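# Set the wooden crate onto its stand

## Task

Get the wooden crate resting on its stand, and never let it drop along the way.

## Robot and tools

Robot: two six-joint arms, left_arm and right_arm, each with a two-finger parallel gripper and a wrist camera. Their bases sit near the table edge: left_arm at about (+0.004, +0.343, +0.033) m and right_arm at about (+0.002, -0.356, +0.023) m, each with a slight yaw. A camera stand is fixed to the floor behind them.

Frames: in the scene frame the origin is at table-top height, midway between the nominal bases, +x points out over the table, +z up, and left_arm is on the +y side (this has nothing to do with which side of an image it appears on). Each arm reports its hand pose, velocities, targets and wrist-camera pose in its own base frame. Fixed cameras and the table use the scene frame. Motion offsets are taken along the axes of that arm's current Hand target. On the gripper, the fingers point along +z and close along y; end_effector_position is the point between the pads, roughly 1 cm short of the fingertips.

execute_actions(actions, cameras): actions is a list of actions. Each action is a table of up to 15 rows, one per 1/30 s control step; a shorter table repeats its final row to fill 15. Every row is one flat list of 14 numbers in [-1, 1] covering both arms: left dx, dy, dz, rx, ry, rz, opening, then the same seven for the right arm. The six pose numbers are an offset, not a pose: measured from that arm's Hand target as it was when the action began, along that target's axes, and every row counts from that same start rather than from the row before. A new action or call starts from the new Hand target, so sending the same offset twice moves twice as far. Scale: 1.0 equals 0.6 m or 180 degrees; rx, ry, rz form one rotation vector. Opening is absolute: +1 is fully open (0.093 m), -1 is closed. Six zeros re-request the current Hand target. cameras lists camera names to show, ["all"], or []; by default images come only with an empty actions list.

move(target, speed, blend, opening_speed, grip_force, blocking, cameras): drives each gripper on a straight line. target is either one 14-number row (same layout and scale as above) or a list of up to 15 such rows; every row is an offset from the Hand targets at the start of the move, never from the previous row. speed is the top path speed in m/s (0.002 to 2.9, default 0.25; turning up to twice that in rad/s), one value or one per row. blend, in metres, rounds corners between rows (0 means stop at each). opening_speed sets how fast openings change, per second on the -1..+1 scale, at least 0.2. grip_force is a per-pad force cap in newtons, 10 to 50, one value or one per arm; it persists, and lower values close the fingers much more slowly. blocking=false returns after about 0.5 s while the move keeps running. Paths last 0.5 s to 10 s, do not avoid obstacles or the other arm, and the gripper lags and can overshoot more at high speed. The result adds a move: line giving how it ended (done, off_target, moving, held, fault) and any limits (paced: the pose was clipped; held: steps were withheld). An arm not named in that ending is done, within 10 mm and 2 degrees.

wait(seconds, cameras): 0 to 10 s with each arm holding its last command; a running move continues. stop(cameras): brakes a running move. zoom_image(camera, region): region [x0, y0, x1, y1] in pixels of that camera's latest image, at most 504 by 504. read_manual(section): only "licences". finished_scene(scene): the current scene's number; it ends the scene for good, so call it only once the crate sits on the stand by itself.

Cameras (all 672x504): cam_head_left, cam_head_right, cam_high, cam_left_wrist, cam_right_wrist. Their calibration is approximate; fixed ones may be off by a few millimetres and a degree or two.

Reading results: end_effector_position (m) and end_effector_quat_wxyz are in the arm's base frame. Hand target is the last commanded pose after clipping; the next offsets start from it. The gripper often stops short of it; another command, even all zeros, asks again, and any remaining gap can be sent as an offset. Tool commands shows current gripper commands. grip_measured is the gripper motor position: +1 open, -1 closed, about -0.94 when the pads meet, and about 0.0208 higher per millimetre of object width; it may read up to 0.02 too open. Joint positions end with the finger opening in metres. Joint torques include the arm's own weight; joints 1 to 3 wrap at ±28 N m. Joint velocities may say within noise or be absent when the arm is still.

Gripping: to hold a rigid flat-sided object firmly, send a number at least 0.24 below the reading that matches its width; keep sending that number to hold, and send something well above the width reading to release. A jump far below the width reading squeezes hard for an instant.

Cautions: orientation commands are clipped to within 40 degrees of the measured orientation each step. Weight and friction can leave the gripper low, short or tilted, especially far out, so check position and tilt after each move and correct. Do not route a path close to an arm's own base. An arm blocked by something keeps pushing until commanded back past its gripper. Avoid dropping the crate, releasing it while it moves, striking the table or fixed objects, fast or hard contacts, the two arms or grippers touching or pinching each other, and strain on a wrist camera cable. Anything falling or being left off the table fails the task. Loose objects may get nudged now and then. Holding loads, keeping an arm stretched, or pushing at an unreachable pose heats motors: a MOTOR HOT line appears near 75 °C, at 90 °C the arm folds up and stops working, and at 100 °C it goes limp.

Each tool is called after "Call:" as a command line: name --argument value for each argument, lists and objects as JSON in quotes; but a table of rows of numbers goes row by row, as --pt "numbers of a row", without its own name.

## Session

Call:
execute_actions --actions '[]'

Scene clock: 0.00 s.
left_arm: end_effector_position=(+0.3799, +0.0101, +0.0850) grip_measured=+1.000 end_effector_quat_wxyz=(+0.580, -0.048, +0.811, +0.062) | right_arm: end_effector_position=(+0.3837, +0.0280, +0.0721) grip_measured=+1.000 end_effector_quat_wxyz=(+0.549, -0.048, +0.832, +0.069)
Joint positions: left_arm=[-0.073 1.571 0.317 0.92 -0.227 -0.03 0.093] | right_arm=[-0.001 1.589 0.358 0.826 -0.17 -0.004 0.093]
Joint velocities: within noise
Joint torques (N m): no reading
Heat: left arm: 26 °C; right arm: 30 °C.
Hand target: left_arm +0.3830, +0.0099, +0.0916; +0.588, -0.049, +0.805, +0.061 | right_arm +0.3865, +0.0280, +0.0778; +0.556, -0.048, +0.827, +0.069
Tool commands: left_gripper/opening=+1.0 right_gripper/opening=+1.0

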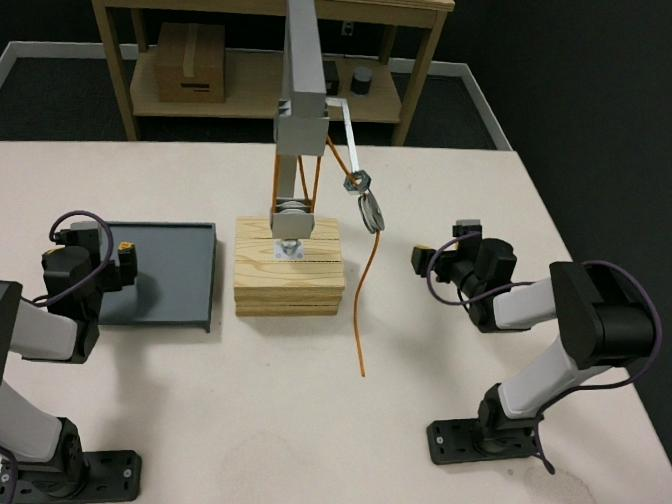

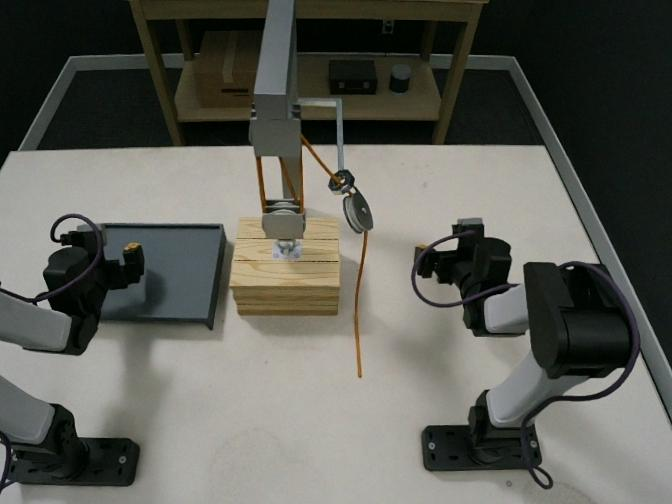

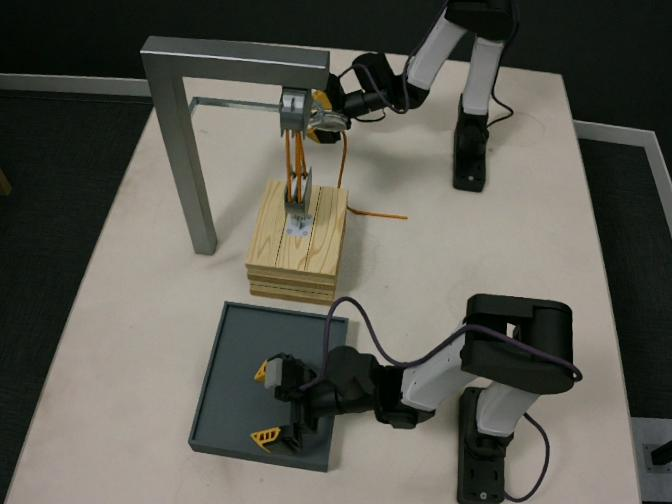

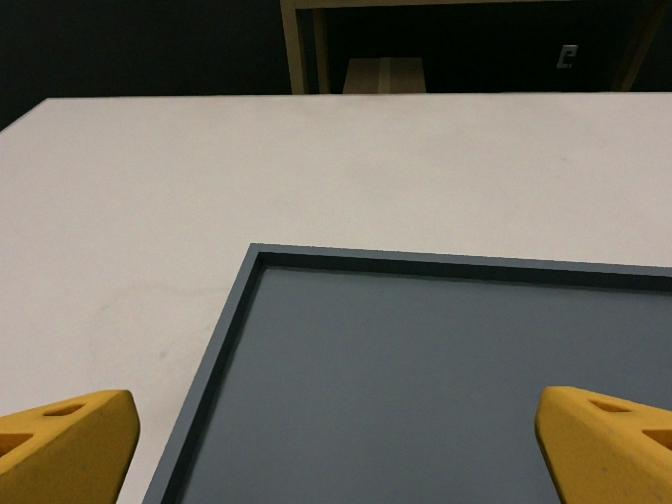

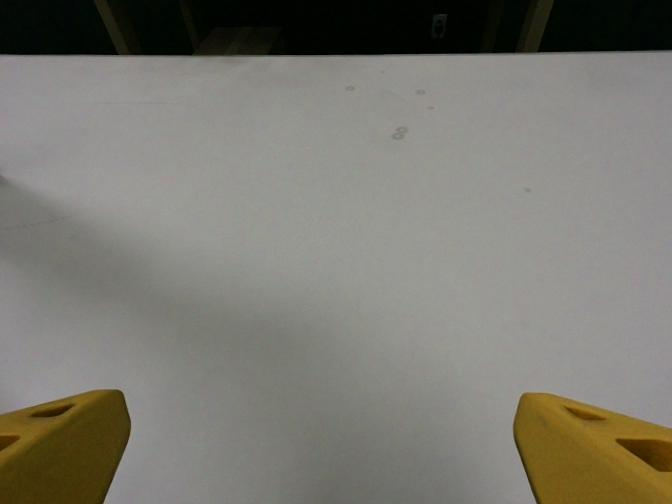

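Call:
zoom_image --camera "cam_head_left" --region '[200, 80, 440, 390]'

Call:
zoom_image --camera "cam_high" --region '[130, 30, 430, 310]'

Call:
zoom_image --camera "cam_head_right" --region '[220, 80, 400, 240]'

Call:
zoom_image --camera "cam_high" --region '[260, 70, 420, 220]'

Scaled by 1.626 from the camera's 672x504 image, which has a finer 960x720 frame.

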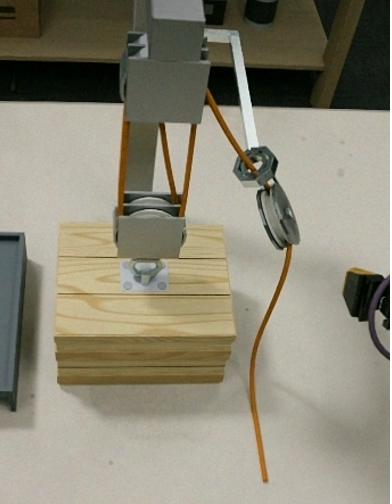

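Scaled by 1.680 from the camera's 672x504 image, which has a finer 960x720 frame.

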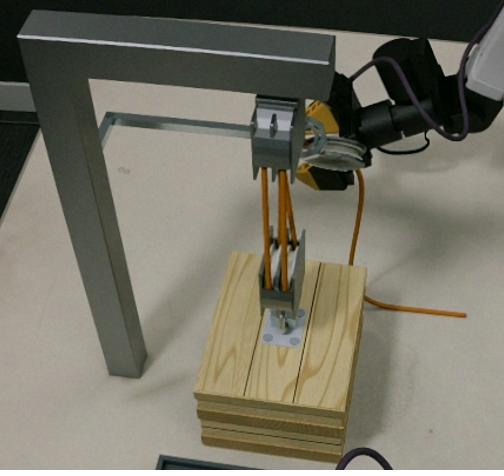

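Scaled by 2.800 from the camera's 672x504 image, which has a finer 960x720 frame.

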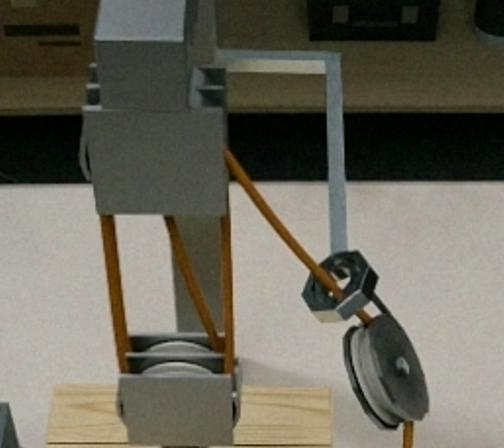

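Scaled by 3.150 from the camera's 672x504 image, which has a finer 960x720 frame.

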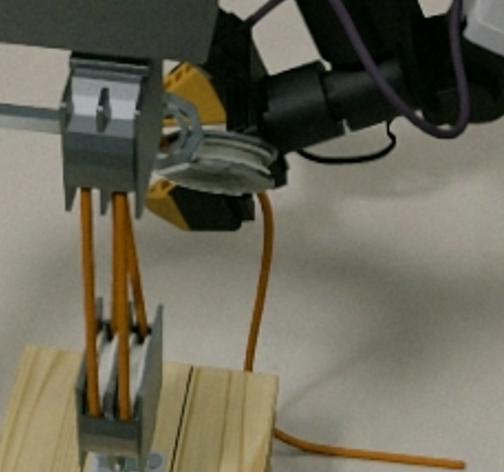

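Call:
zoom_image --camera "cam_high" --region '[170, 270, 370, 490]'

Call:
zoom_image --camera "cam_head_right" --region '[80, 190, 400, 390]'

Call:
zoom_image --camera "cam_head_left" --region '[40, 200, 240, 350]'

Scaled by 2.291 from the camera's 672x504 image, which has a finer 960x720 frame.

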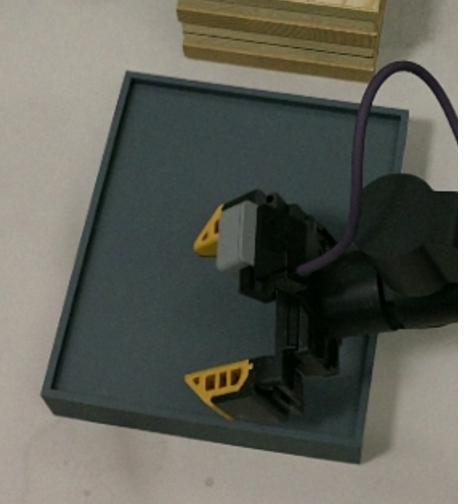

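Scaled by 1.575 from the camera's 672x504 image, which has a finer 960x720 frame.

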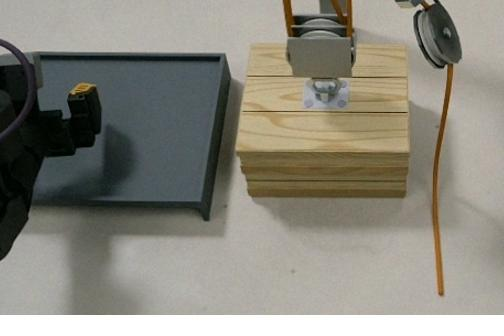

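Scaled by 2.520 from the camera's 672x504 image, which has a finer 960x720 frame.

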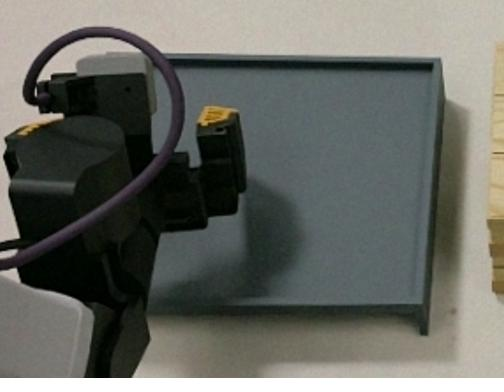

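Call:
move --target '[0,0,0,0,0,0,1,-0.112,0.089,-0.2075,-0.362,-0.037,-0.128,1]' --cameras '["all"]'

Scene clock: 65.53 s.
left_arm: end_effector_position=(+0.3799, +0.0101, +0.0850) grip_measured=+1.000 end_effector_quat_wxyz=(+0.580, -0.048, +0.811, +0.062) | right_arm: end_effector_position=(+0.2870, +0.0604, +0.1886) grip_measured=+1.000 end_effector_quat_wxyz=(+0.490, -0.473, +0.622, +0.386)
Joint positions: left_arm=[-0.073 1.571 0.317 0.92 -0.227 -0.03 0.093] | right_arm=[-0.382 1.736 1.158 -1.507 -1.314 -2.083 0.093]
Joint torques (N m): left_arm=[0.38 -5.24 6.02 2.11 -0.02 0.01] | right_arm=[0.84 -4.85 6.8 -0.65 -0.52 -0.1]
Heat: left arm: 35 °C; right arm: 35 °C.
Hand target: left_arm +0.3830, +0.0099, +0.0916; +0.588, -0.049, +0.805, +0.061 | right_arm +0.2899, +0.0600, +0.1897; +0.489, -0.489, +0.603, +0.396
Off the commanded pose: left_arm 0.007 m, 1 deg | right_arm 0.003 m, 3 deg.
joint sent to its limit (right arm) — joint 6 (wrist roll), lower limit. The joint targets still meet the commanded pose.
move: off_target (right_arm)
camera_calibration:
cam_right_wrist: T_world_to_cam=[[0.966093, -0.258145, 0.0050437, -0.264747], [-0.15513, -0.595957, -0.787889, 0.268216], [0.206396, 0.760392, -0.615796, 0.098027], [0, 0, 0, 1]] pos_world=[0.277146, 0.0169633, 0.273025]

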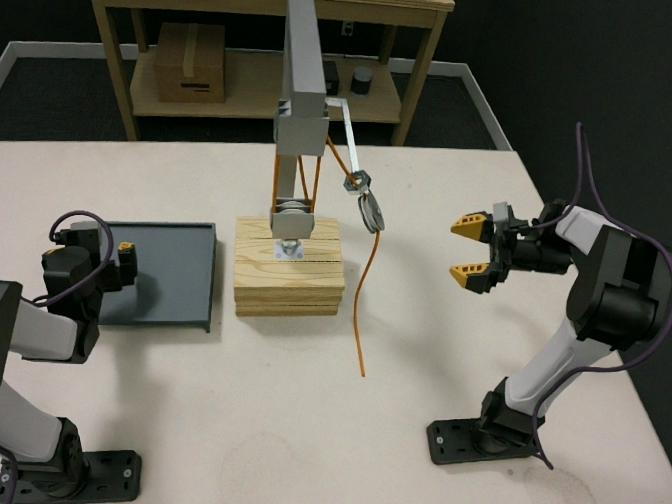

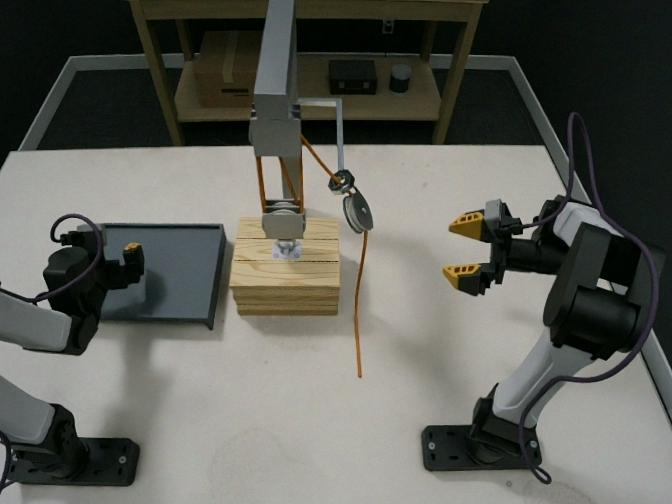

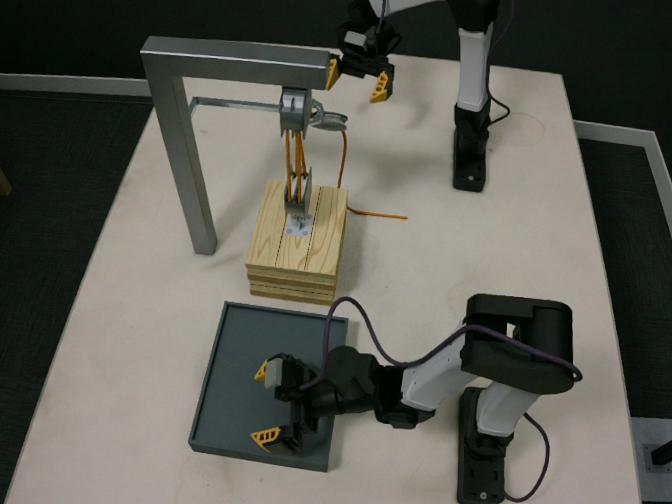

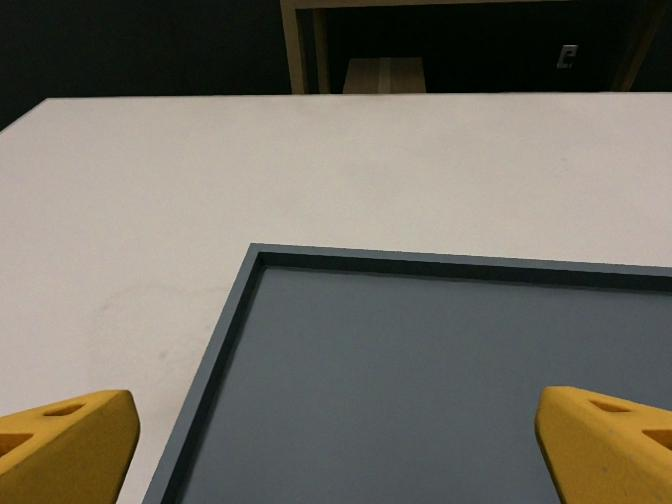

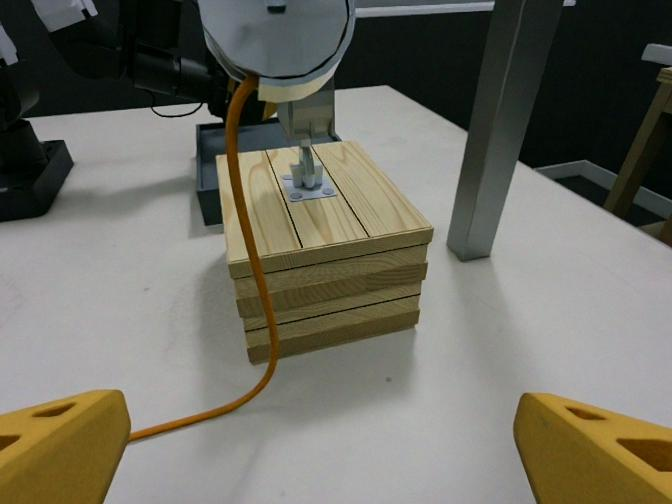

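Call:
move --pt "0 0 0 0 0 0 1 0.0065 0.112 0.09 0.0706 0 0.015 1" --pt "0 0 0 0 0 0 1 -0.03 0.0725 0.26 0.0706 0 0.015 1" --blend '[0.02,0]' --speed 0.2 --cameras '["all"]'

Scene clock: 74.10 s.
left_arm: end_effector_position=(+0.3799, +0.0101, +0.0850) grip_measured=+1.000 end_effector_quat_wxyz=(+0.580, -0.048, +0.811, +0.062) | right_arm: end_effector_position=(+0.2807, +0.2213, +0.1776) grip_measured=+1.000 end_effector_quat_wxyz=(+0.531, -0.423, +0.651, +0.339)
Joint positions: left_arm=[-0.073 1.571 0.317 0.92 -0.227 -0.03 0.093] | right_arm=[0.323 1.253 0.47 0.483 -0.799 -0.225 0.093]
Joint torques (N m): left_arm=[0.5 -5.26 6.05 2.11 0.02 0.03] | right_arm=[1.05 -3.47 5.27 1.94 -0.03 0.15]
Heat: left arm: 36 °C; right arm: 35 °C.
Hand target: left_arm +0.3830, +0.0099, +0.0916; +0.588, -0.049, +0.805, +0.061 | right_arm +0.2797, +0.2219, +0.1750; +0.531, -0.418, +0.655, +0.338
Off the commanded pose: left_arm 0.007 m, 1 deg | right_arm 0.003 m, 1 deg.
move: done
camera_calibration:
cam_right_wrist: T_world_to_cam=[[0.908901, -0.41604, 0.0284535, -0.170296], [-0.230378, -0.557826, -0.797343, 0.368854], [0.347599, 0.718151, -0.602855, -0.0623043], [0, 0, 0, 1]] pos_world=[0.261415, 0.17965, 0.261388]

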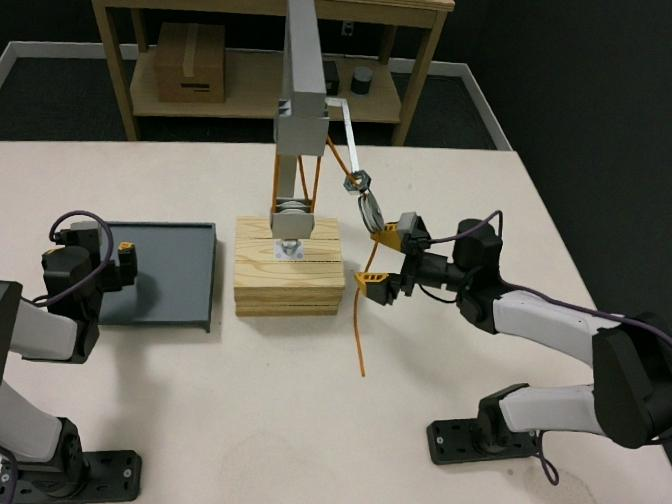

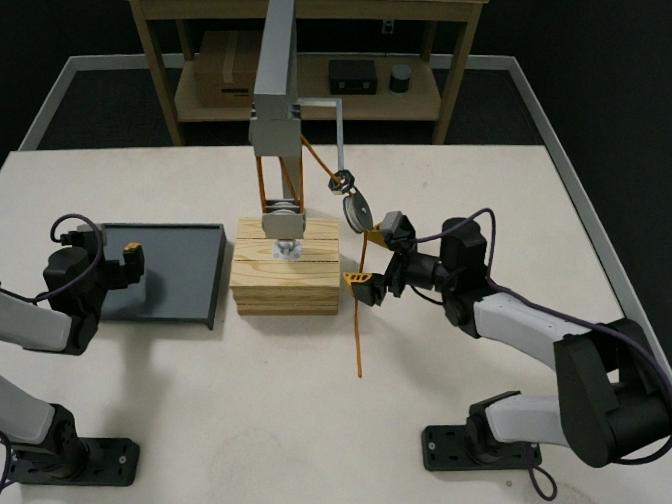

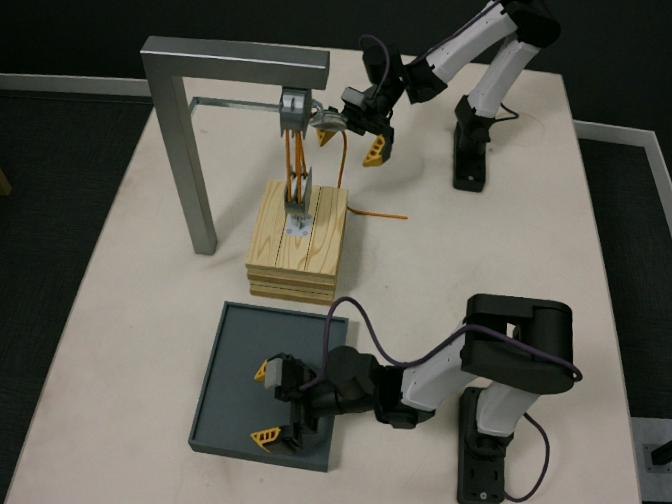

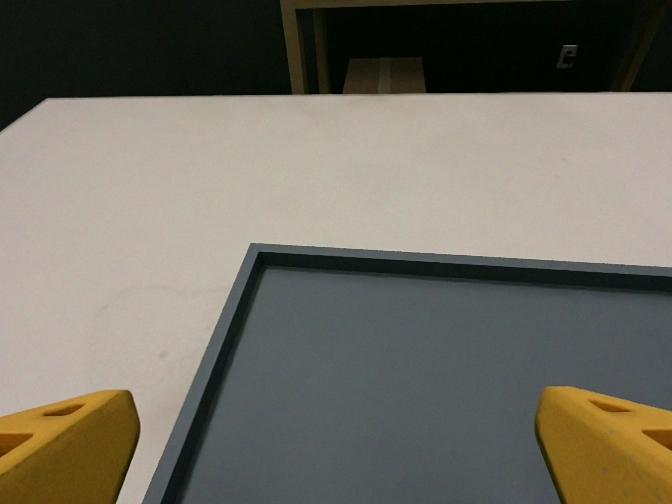

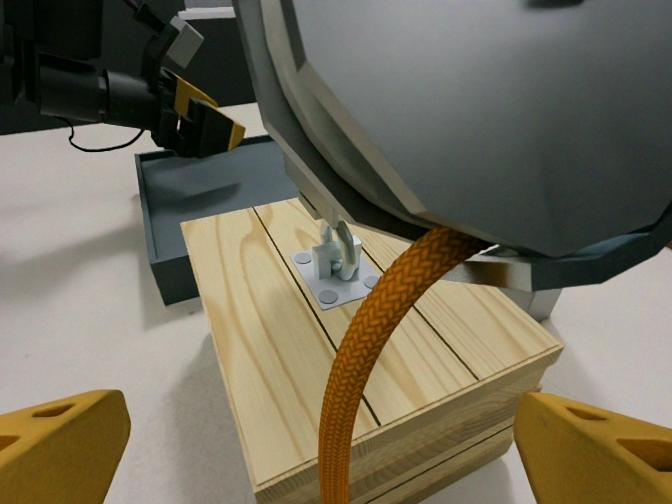

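Call:
move --target '[0,0,0,0,0,0,1,0,0,0,0,0,0,-1]' --opening_speed 1.5 --cameras '["cam_right_wrist","cam_head_left"]'

Scene clock: 84.10 s.
left_arm: end_effector_position=(+0.3799, +0.0101, +0.0850) grip_measured=+1.000 end_effector_quat_wxyz=(+0.580, -0.048, +0.811, +0.062) | right_arm: end_effector_position=(+0.2808, +0.2212, +0.1778) grip_measured=-0.949 end_effector_quat_wxyz=(+0.531, -0.422, +0.651, +0.339)
Joint positions: left_arm=[-0.073 1.571 0.317 0.92 -0.227 -0.03 0.093] | right_arm=[0.323 1.253 0.47 0.484 -0.798 -0.224 0]
Joint torques (N m): left_arm=[0.53 -5.26 6.05 2.12 0.03 0.07] | right_arm=[1.03 -3.48 5.22 1.93 -0.01 0.15]
Heat: left arm: 37 °C; right arm: 35 °C.
Hand target: left_arm +0.3830, +0.0099, +0.0916; +0.588, -0.049, +0.805, +0.061 | right_arm +0.2798, +0.2219, +0.1750; +0.531, -0.418, +0.655, +0.338
Off the commanded pose: left_arm 0.007 m, 1 deg | right_arm 0.003 m, 1 deg.
move: done
camera_calibration:
cam_right_wrist: T_world_to_cam=[[0.908505, -0.416912, 0.0283332, -0.170139], [-0.230768, -0.557088, -0.797747, 0.368976], [0.348374, 0.718219, -0.602327, -0.0625608], [0, 0, 0, 1]] pos_world=[0.261514, 0.179551, 0.261488]
Images, in order (width x height): cam_head_left 672x504, cam_right_wrist 672x504.

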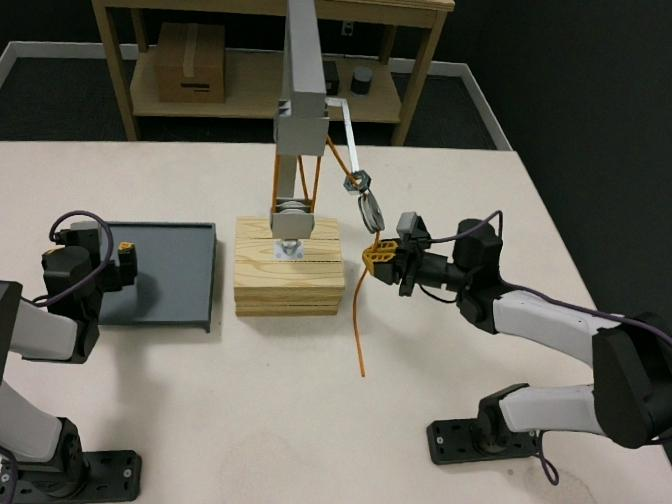

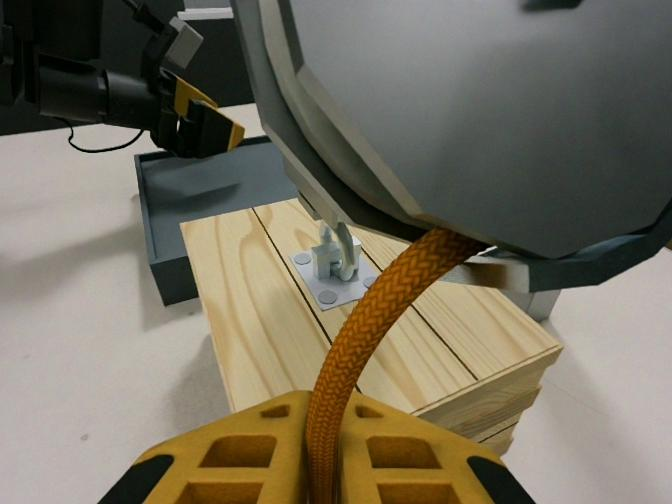

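Call:
move --target '[0,0,0,0,0,0,1,0.068,-0.042,-0.078,0,0,0,-1]' --speed 0.1 --cameras '["cam_right_wrist","cam_head_left","cam_high"]'

Scene clock: 88.03 s.
left_arm: end_effector_position=(+0.3799, +0.0101, +0.0850) grip_measured=+1.000 end_effector_quat_wxyz=(+0.580, -0.048, +0.811, +0.062) | right_arm: end_effector_position=(+0.2854, +0.1730, +0.1851) grip_measured=-0.961 end_effector_quat_wxyz=(+0.581, -0.445, +0.600, +0.323)
Joint positions: left_arm=[-0.073 1.571 0.317 0.92 -0.227 -0.03 0.093] | right_arm=[0.095 1.253 0.411 0.611 -1.039 -0.33 0]
Joint torques (N m): left_arm=[0.46 -5.07 6.05 2.13 -0.03 0.03] | right_arm=[-2.13 -1.59 2.21 0.54 -0.13 -0.13]
Heat: left arm: 37 °C; right arm: 35 °C.
Hand target: left_arm +0.3830, +0.0099, +0.0916; +0.588, -0.049, +0.805, +0.061 | right_arm +0.2797, +0.1621, +0.1448; +0.531, -0.418, +0.655, +0.338
Off the commanded pose: left_arm 0.007 m, 1 deg | right_arm 0.042 m, 9 deg.
move: off_target (right_arm)
camera_calibration:
cam_right_wrist: T_world_to_cam=[[0.904057, -0.400298, 0.149805, -0.218633], [-0.0974777, -0.534362, -0.839616, 0.314765], [0.416147, 0.744459, -0.522114, -0.0638625], [0, 0, 0, 1]] pos_world=[0.254915, 0.128223, 0.263691]
Images, in order (width x height): cam_head_left 672x504, cam_high 672x504, cam_right_wrist 672x504.

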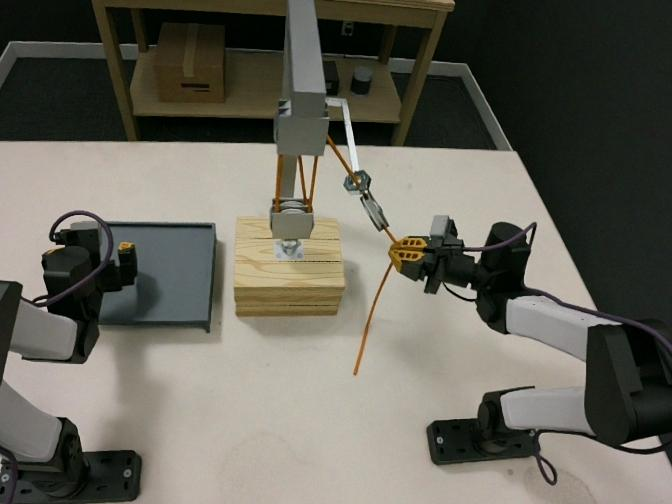

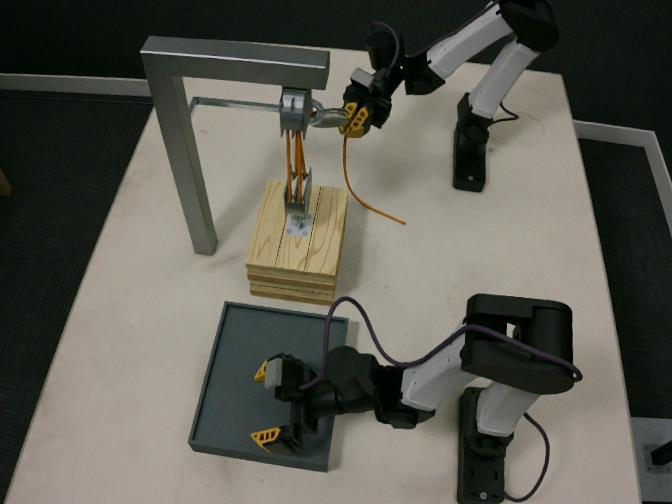

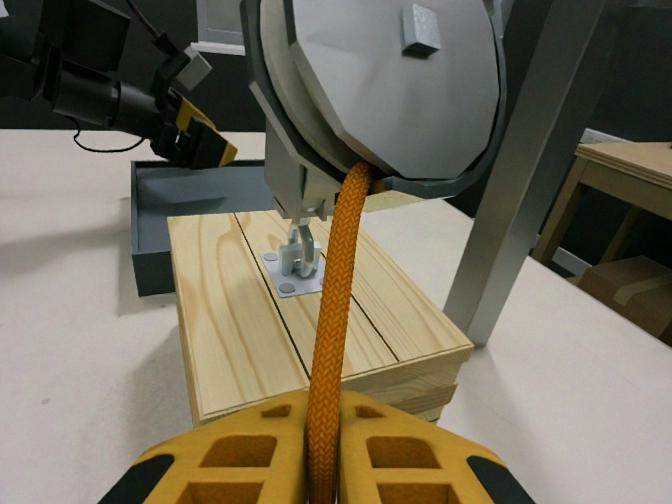

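Call:
move --target '[0,0,0,0,0,0,1,0.069,-0.065,-0.086,0,0,0,-1]' --speed 0.1 --cameras '["cam_right_wrist","cam_head_left","cam_high"]'

Scene clock: 92.80 s.
left_arm: end_effector_position=(+0.3799, +0.0101, +0.0850) grip_measured=+1.000 end_effector_quat_wxyz=(+0.580, -0.048, +0.811, +0.062) | right_arm: end_effector_position=(+0.2929, +0.1319, +0.1990) grip_measured=-0.962 end_effector_quat_wxyz=(+0.638, -0.506, +0.506, +0.285)
Joint positions: left_arm=[-0.073 1.571 0.317 0.92 -0.227 -0.03 0.093] | right_arm=[-0.109 1.37 0.432 0.842 -1.314 -0.459 0]
Joint torques (N m): left_arm=[0.36 -5 6.04 2.16 -0.03 0.04] | right_arm=[-9.2 1.57 -3.29 -0.86 -0.03 -0.04]
Heat: left arm: 37 °C; right arm: 35 °C.
Hand target: left_arm +0.3830, +0.0099, +0.0916; +0.588, -0.049, +0.805, +0.061 | right_arm +0.2902, +0.0921, +0.1150; +0.531, -0.418, +0.655, +0.339
Off the commanded pose: left_arm 0.007 m, 1 deg | right_arm 0.093 m, 24 deg.
move: off_target (right_arm)
camera_calibration:
cam_right_wrist: T_world_to_cam=[[0.865556, -0.330059, 0.376662, -0.2871], [0.155832, -0.537268, -0.82889, 0.229344], [0.475952, 0.776147, -0.413602, -0.0723762], [0, 0, 0, 1]] pos_world=[0.24721, 0.0846338, 0.268306]
Images, in order (width x height): cam_head_left 672x504, cam_high 672x504, cam_right_wrist 672x504.

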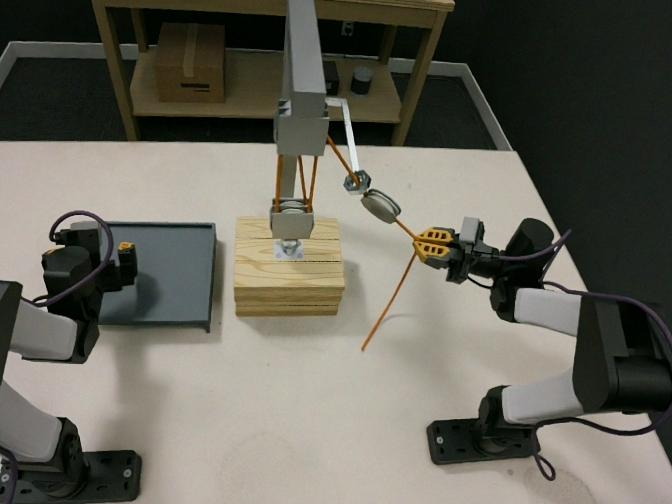

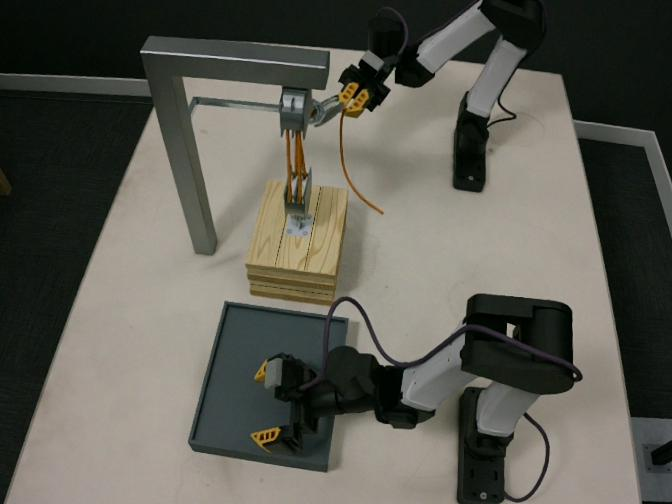

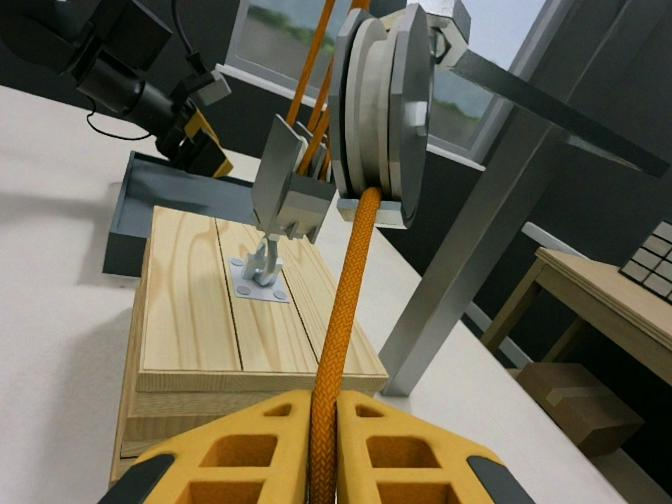

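Call:
move --target '[0,0,0,0,0,0,1,0.058,-0.094,-0.153,0.109,0,0.023,-1]' --speed 0.1 --cameras '["cam_right_wrist","cam_head_left","cam_high"]'

Scene clock: 107.37 s.
left_arm: end_effector_position=(+0.3799, +0.0101, +0.0850) grip_measured=+1.000 end_effector_quat_wxyz=(+0.580, -0.048, +0.811, +0.062) | right_arm: end_effector_position=(+0.2942, -0.0122, +0.0950) grip_measured=-0.972 end_effector_quat_wxyz=(+0.578, -0.287, +0.718, +0.260)
Joint positions: left_arm=[-0.073 1.571 0.317 0.92 -0.227 -0.03 0.093] | right_arm=[-0.63 1.543 0.461 0.107 -1.331 -0.918 0]
Joint torques (N m): left_arm=[0.54 -5.03 5.87 2.11 -0.09 0.04] | right_arm=[-0.32 -4.57 6.65 0.95 -0.46 -0.17]
Heat: left arm: 38 °C; right arm: 34 °C.
Hand target: left_arm +0.3830, +0.0099, +0.0916; +0.588, -0.049, +0.805, +0.061 | right_arm +0.3004, -0.0197, +0.0999; +0.582, -0.297, +0.718, +0.241
Off the commanded pose: left_arm 0.007 m, 1 deg | right_arm 0.011 m, 3 deg.
move: off_target (right_arm)
camera_calibration:
cam_right_wrist: T_world_to_cam=[[0.710361, -0.70353, -0.0208079, -0.217724], [-0.431392, -0.41184, -0.802676, 0.23724], [0.556137, 0.579166, -0.596052, -0.0128808], [0, 0, 0, 1]] pos_world=[0.26417, -0.0480106, 0.178219]
Images, in order (width x height): cam_head_left 672x504, cam_high 672x504, cam_right_wrist 672x504.

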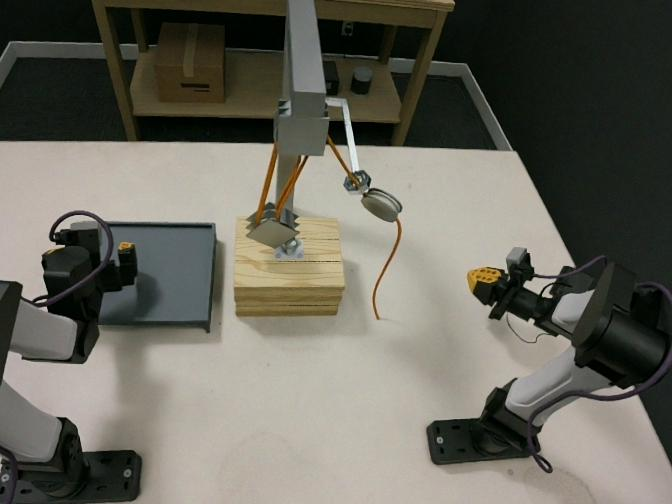

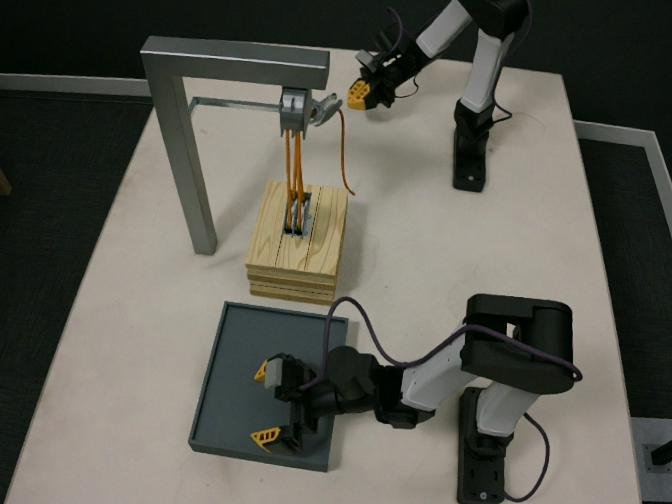

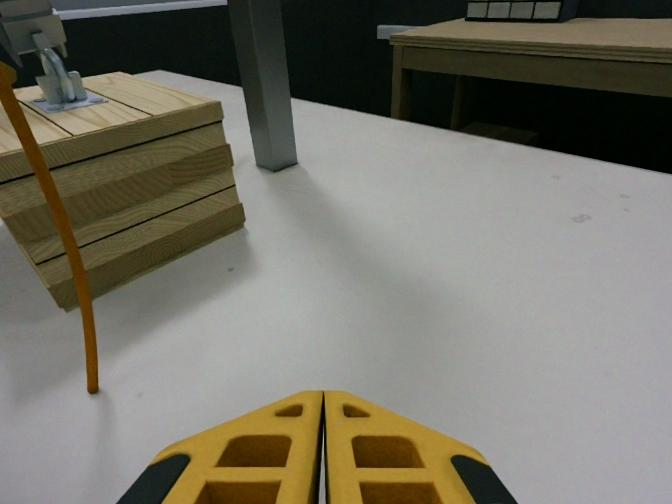

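Call:
move --target '[0,0,0,0,0,0,1,-0.121,0.236,0.047,-0.109,0,-0.023,1]' --speed 0.15 --cameras '["all"]'

Scene clock: 128.53 s.
left_arm: end_effector_position=(+0.3799, +0.0101, +0.0850) grip_measured=+1.000 end_effector_quat_wxyz=(+0.580, -0.048, +0.811, +0.062) | right_arm: end_effector_position=(+0.2314, +0.1095, +0.1674) grip_measured=+1.000 end_effector_quat_wxyz=(+0.532, -0.417, +0.652, +0.343)
Joint positions: left_arm=[-0.073 1.571 0.317 0.92 -0.227 -0.03 0.093] | right_arm=[-0.245 1.01 0.442 -0.271 -1.299 -0.816 0.093]
Joint torques (N m): left_arm=[0.51 -5 6.08 2.13 -0.02 -0.02] | right_arm=[0.95 -2.52 5.19 1.3 -0.4 0.15]
Heat: left arm: 39 °C; right arm: 35 °C.
Hand target: left_arm +0.3830, +0.0099, +0.0916; +0.588, -0.049, +0.805, +0.061 | right_arm +0.2304, +0.1106, +0.1650; +0.531, -0.418, +0.655, +0.338
Off the commanded pose: left_arm 0.007 m, 1 deg | right_arm 0.003 m, 1 deg.
move: done
camera_calibration:
cam_right_wrist: T_world_to_cam=[[0.906971, -0.420818, 0.0177886, -0.168987], [-0.238758, -0.54846, -0.801365, 0.28849], [0.346985, 0.722567, -0.597911, 0.0277601], [0, 0, 0, 1]] pos_world=[0.212513, 0.0670542, 0.25079]

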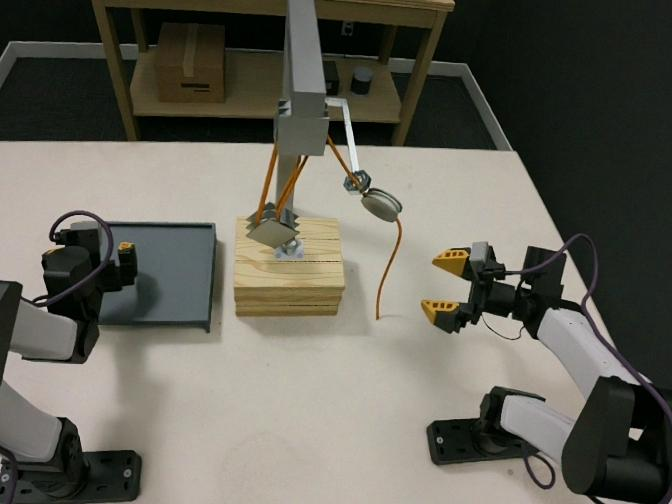

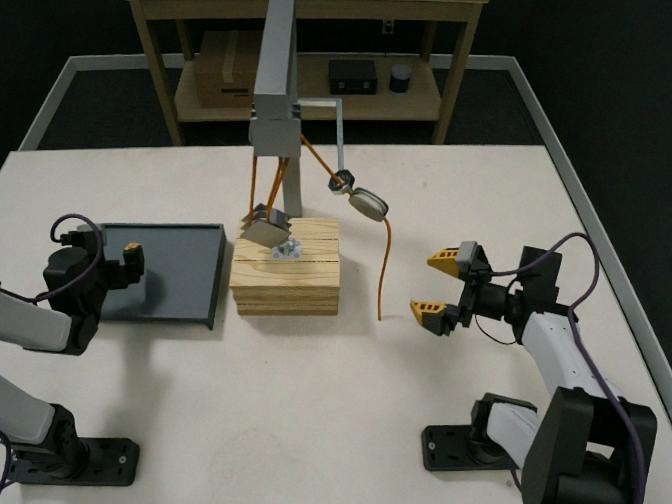

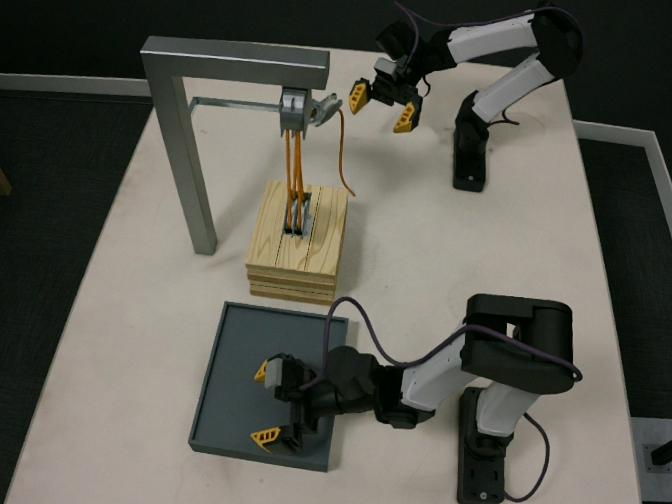

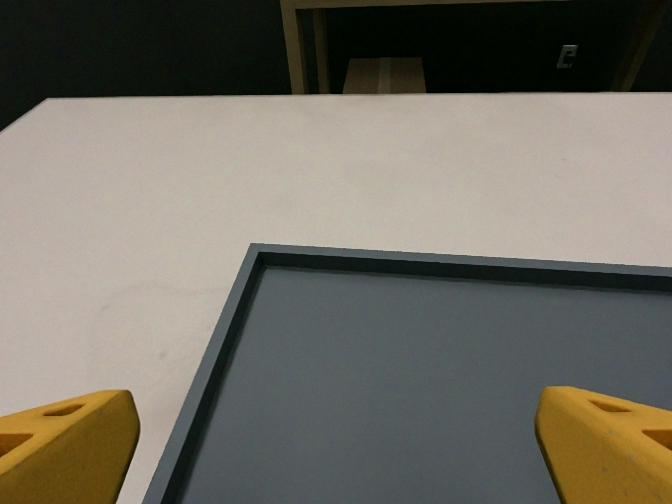

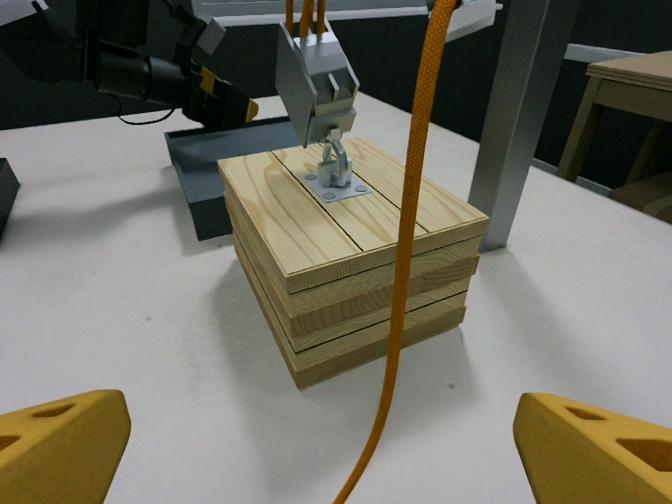

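Call:
move --pt "0 0 0 0 0 0 1 0.007 -0.038 0.03 0 0 0 1" --pt "0 0 0 0 0 0 1 0.007 -0.038 0.162 0 0 0 1" --blend '[0.01,0]' --speed 0.15 --cameras '["cam_head_left","cam_head_right","cam_right_wrist"]'

Scene clock: 139.57 s.
left_arm: end_effector_position=(+0.3799, +0.0101, +0.0850) grip_measured=+1.000 end_effector_quat_wxyz=(+0.580, -0.048, +0.811, +0.062) | right_arm: end_effector_position=(+0.2911, +0.1858, +0.1466) grip_measured=+1.000 end_effector_quat_wxyz=(+0.535, -0.424, +0.648, +0.338)
Joint positions: left_arm=[-0.073 1.571 0.317 0.92 -0.227 -0.03 0.093] | right_arm=[0.158 1.367 0.406 0.61 -0.956 -0.307 0.093]
Joint torques (N m): left_arm=[0.5 -5.12 5.83 2.11 -0.02 0.04] | right_arm=[0.91 -2.82 4.62 1.82 -0.09 0.13]
Heat: left arm: 39 °C; right arm: 35 °C.
Hand target: left_arm +0.3830, +0.0099, +0.0916; +0.588, -0.049, +0.805, +0.061 | right_arm +0.2908, +0.1865, +0.1408; +0.531, -0.418, +0.655, +0.339
Off the commanded pose: left_arm 0.007 m, 1 deg | right_arm 0.006 m, 1 deg.
move: done
camera_calibration:
cam_right_wrist: T_world_to_cam=[[0.908846, -0.415489, 0.036994, -0.195012], [-0.221268, -0.555379, -0.80162, 0.324344], [0.35361, 0.720363, -0.596688, -0.0622463], [0, 0, 0, 1]] pos_world=[0.271013, 0.143949, 0.230073]
Images, in order (width x height): cam_head_left 672x504, cam_head_right 672x504, cam_right_wrist 672x504.

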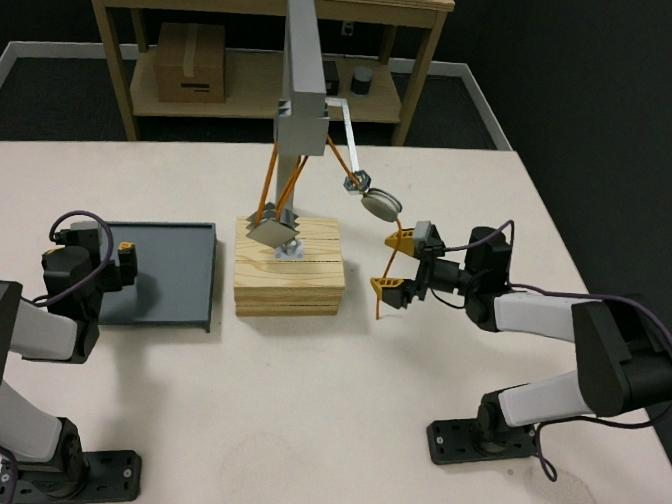

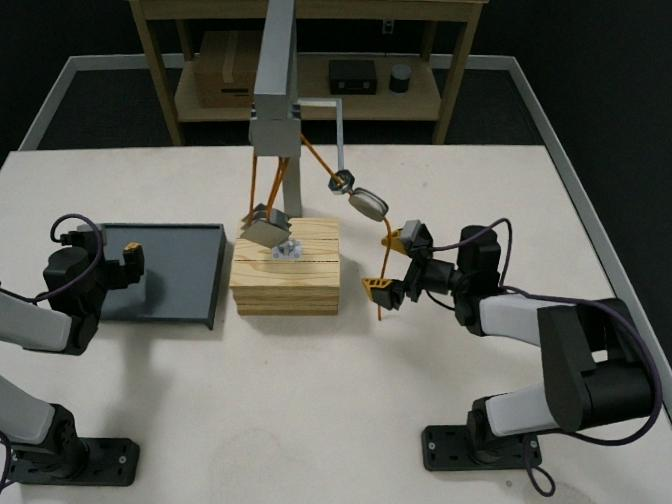

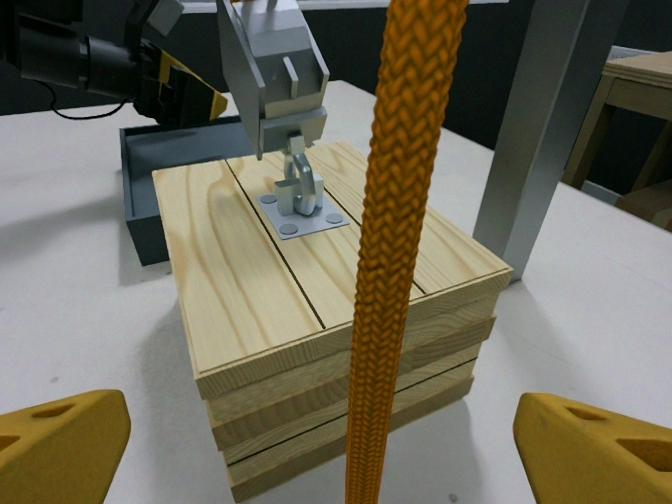

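Call:
move --target '[0,0,0,0,0,0,1,0,0,0,0,0,0,-1]' --opening_speed 1.5 --cameras '["cam_right_wrist"]'

Scene clock: 142.33 s.
left_arm: end_effector_position=(+0.3799, +0.0101, +0.0850) grip_measured=+1.000 end_effector_quat_wxyz=(+0.580, -0.048, +0.811, +0.062) | right_arm: end_effector_position=(+0.2913, +0.1858, +0.1468) grip_measured=-0.948 end_effector_quat_wxyz=(+0.535, -0.424, +0.648, +0.338)
Joint positions: left_arm=[-0.073 1.571 0.317 0.92 -0.227 -0.03 0.093] | right_arm=[0.158 1.367 0.406 0.611 -0.956 -0.306 0]
Joint torques (N m): left_arm=[0.46 -4.96 5.98 2.1 -0.02 0.04] | right_arm=[0.94 -2.88 4.67 1.82 -0.07 0.15]
Heat: left arm: 40 °C; right arm: 35 °C.
Hand target: left_arm +0.3830, +0.0099, +0.0916; +0.588, -0.049, +0.805, +0.061 | right_arm +0.2908, +0.1865, +0.1408; +0.531, -0.418, +0.655, +0.339
Off the commanded pose: left_arm 0.007 m, 1 deg | right_arm 0.006 m, 1 deg.
move: done
camera_calibration:
cam_right_wrist: T_world_to_cam=[[0.908606, -0.416019, 0.0369201, -0.194898], [-0.221465, -0.55486, -0.801925, 0.324418], [0.354101, 0.720458, -0.596283, -0.0623553], [0, 0, 0, 1]] pos_world=[0.271013, 0.143849, 0.230173]
Images, in order (width x height): cam_right_wrist 672x504.

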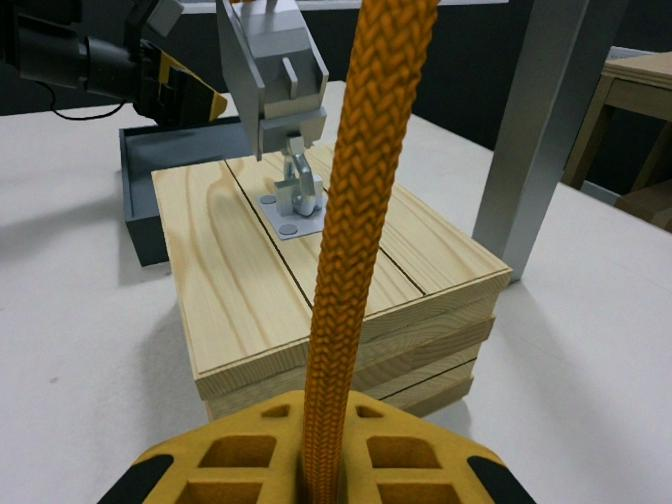

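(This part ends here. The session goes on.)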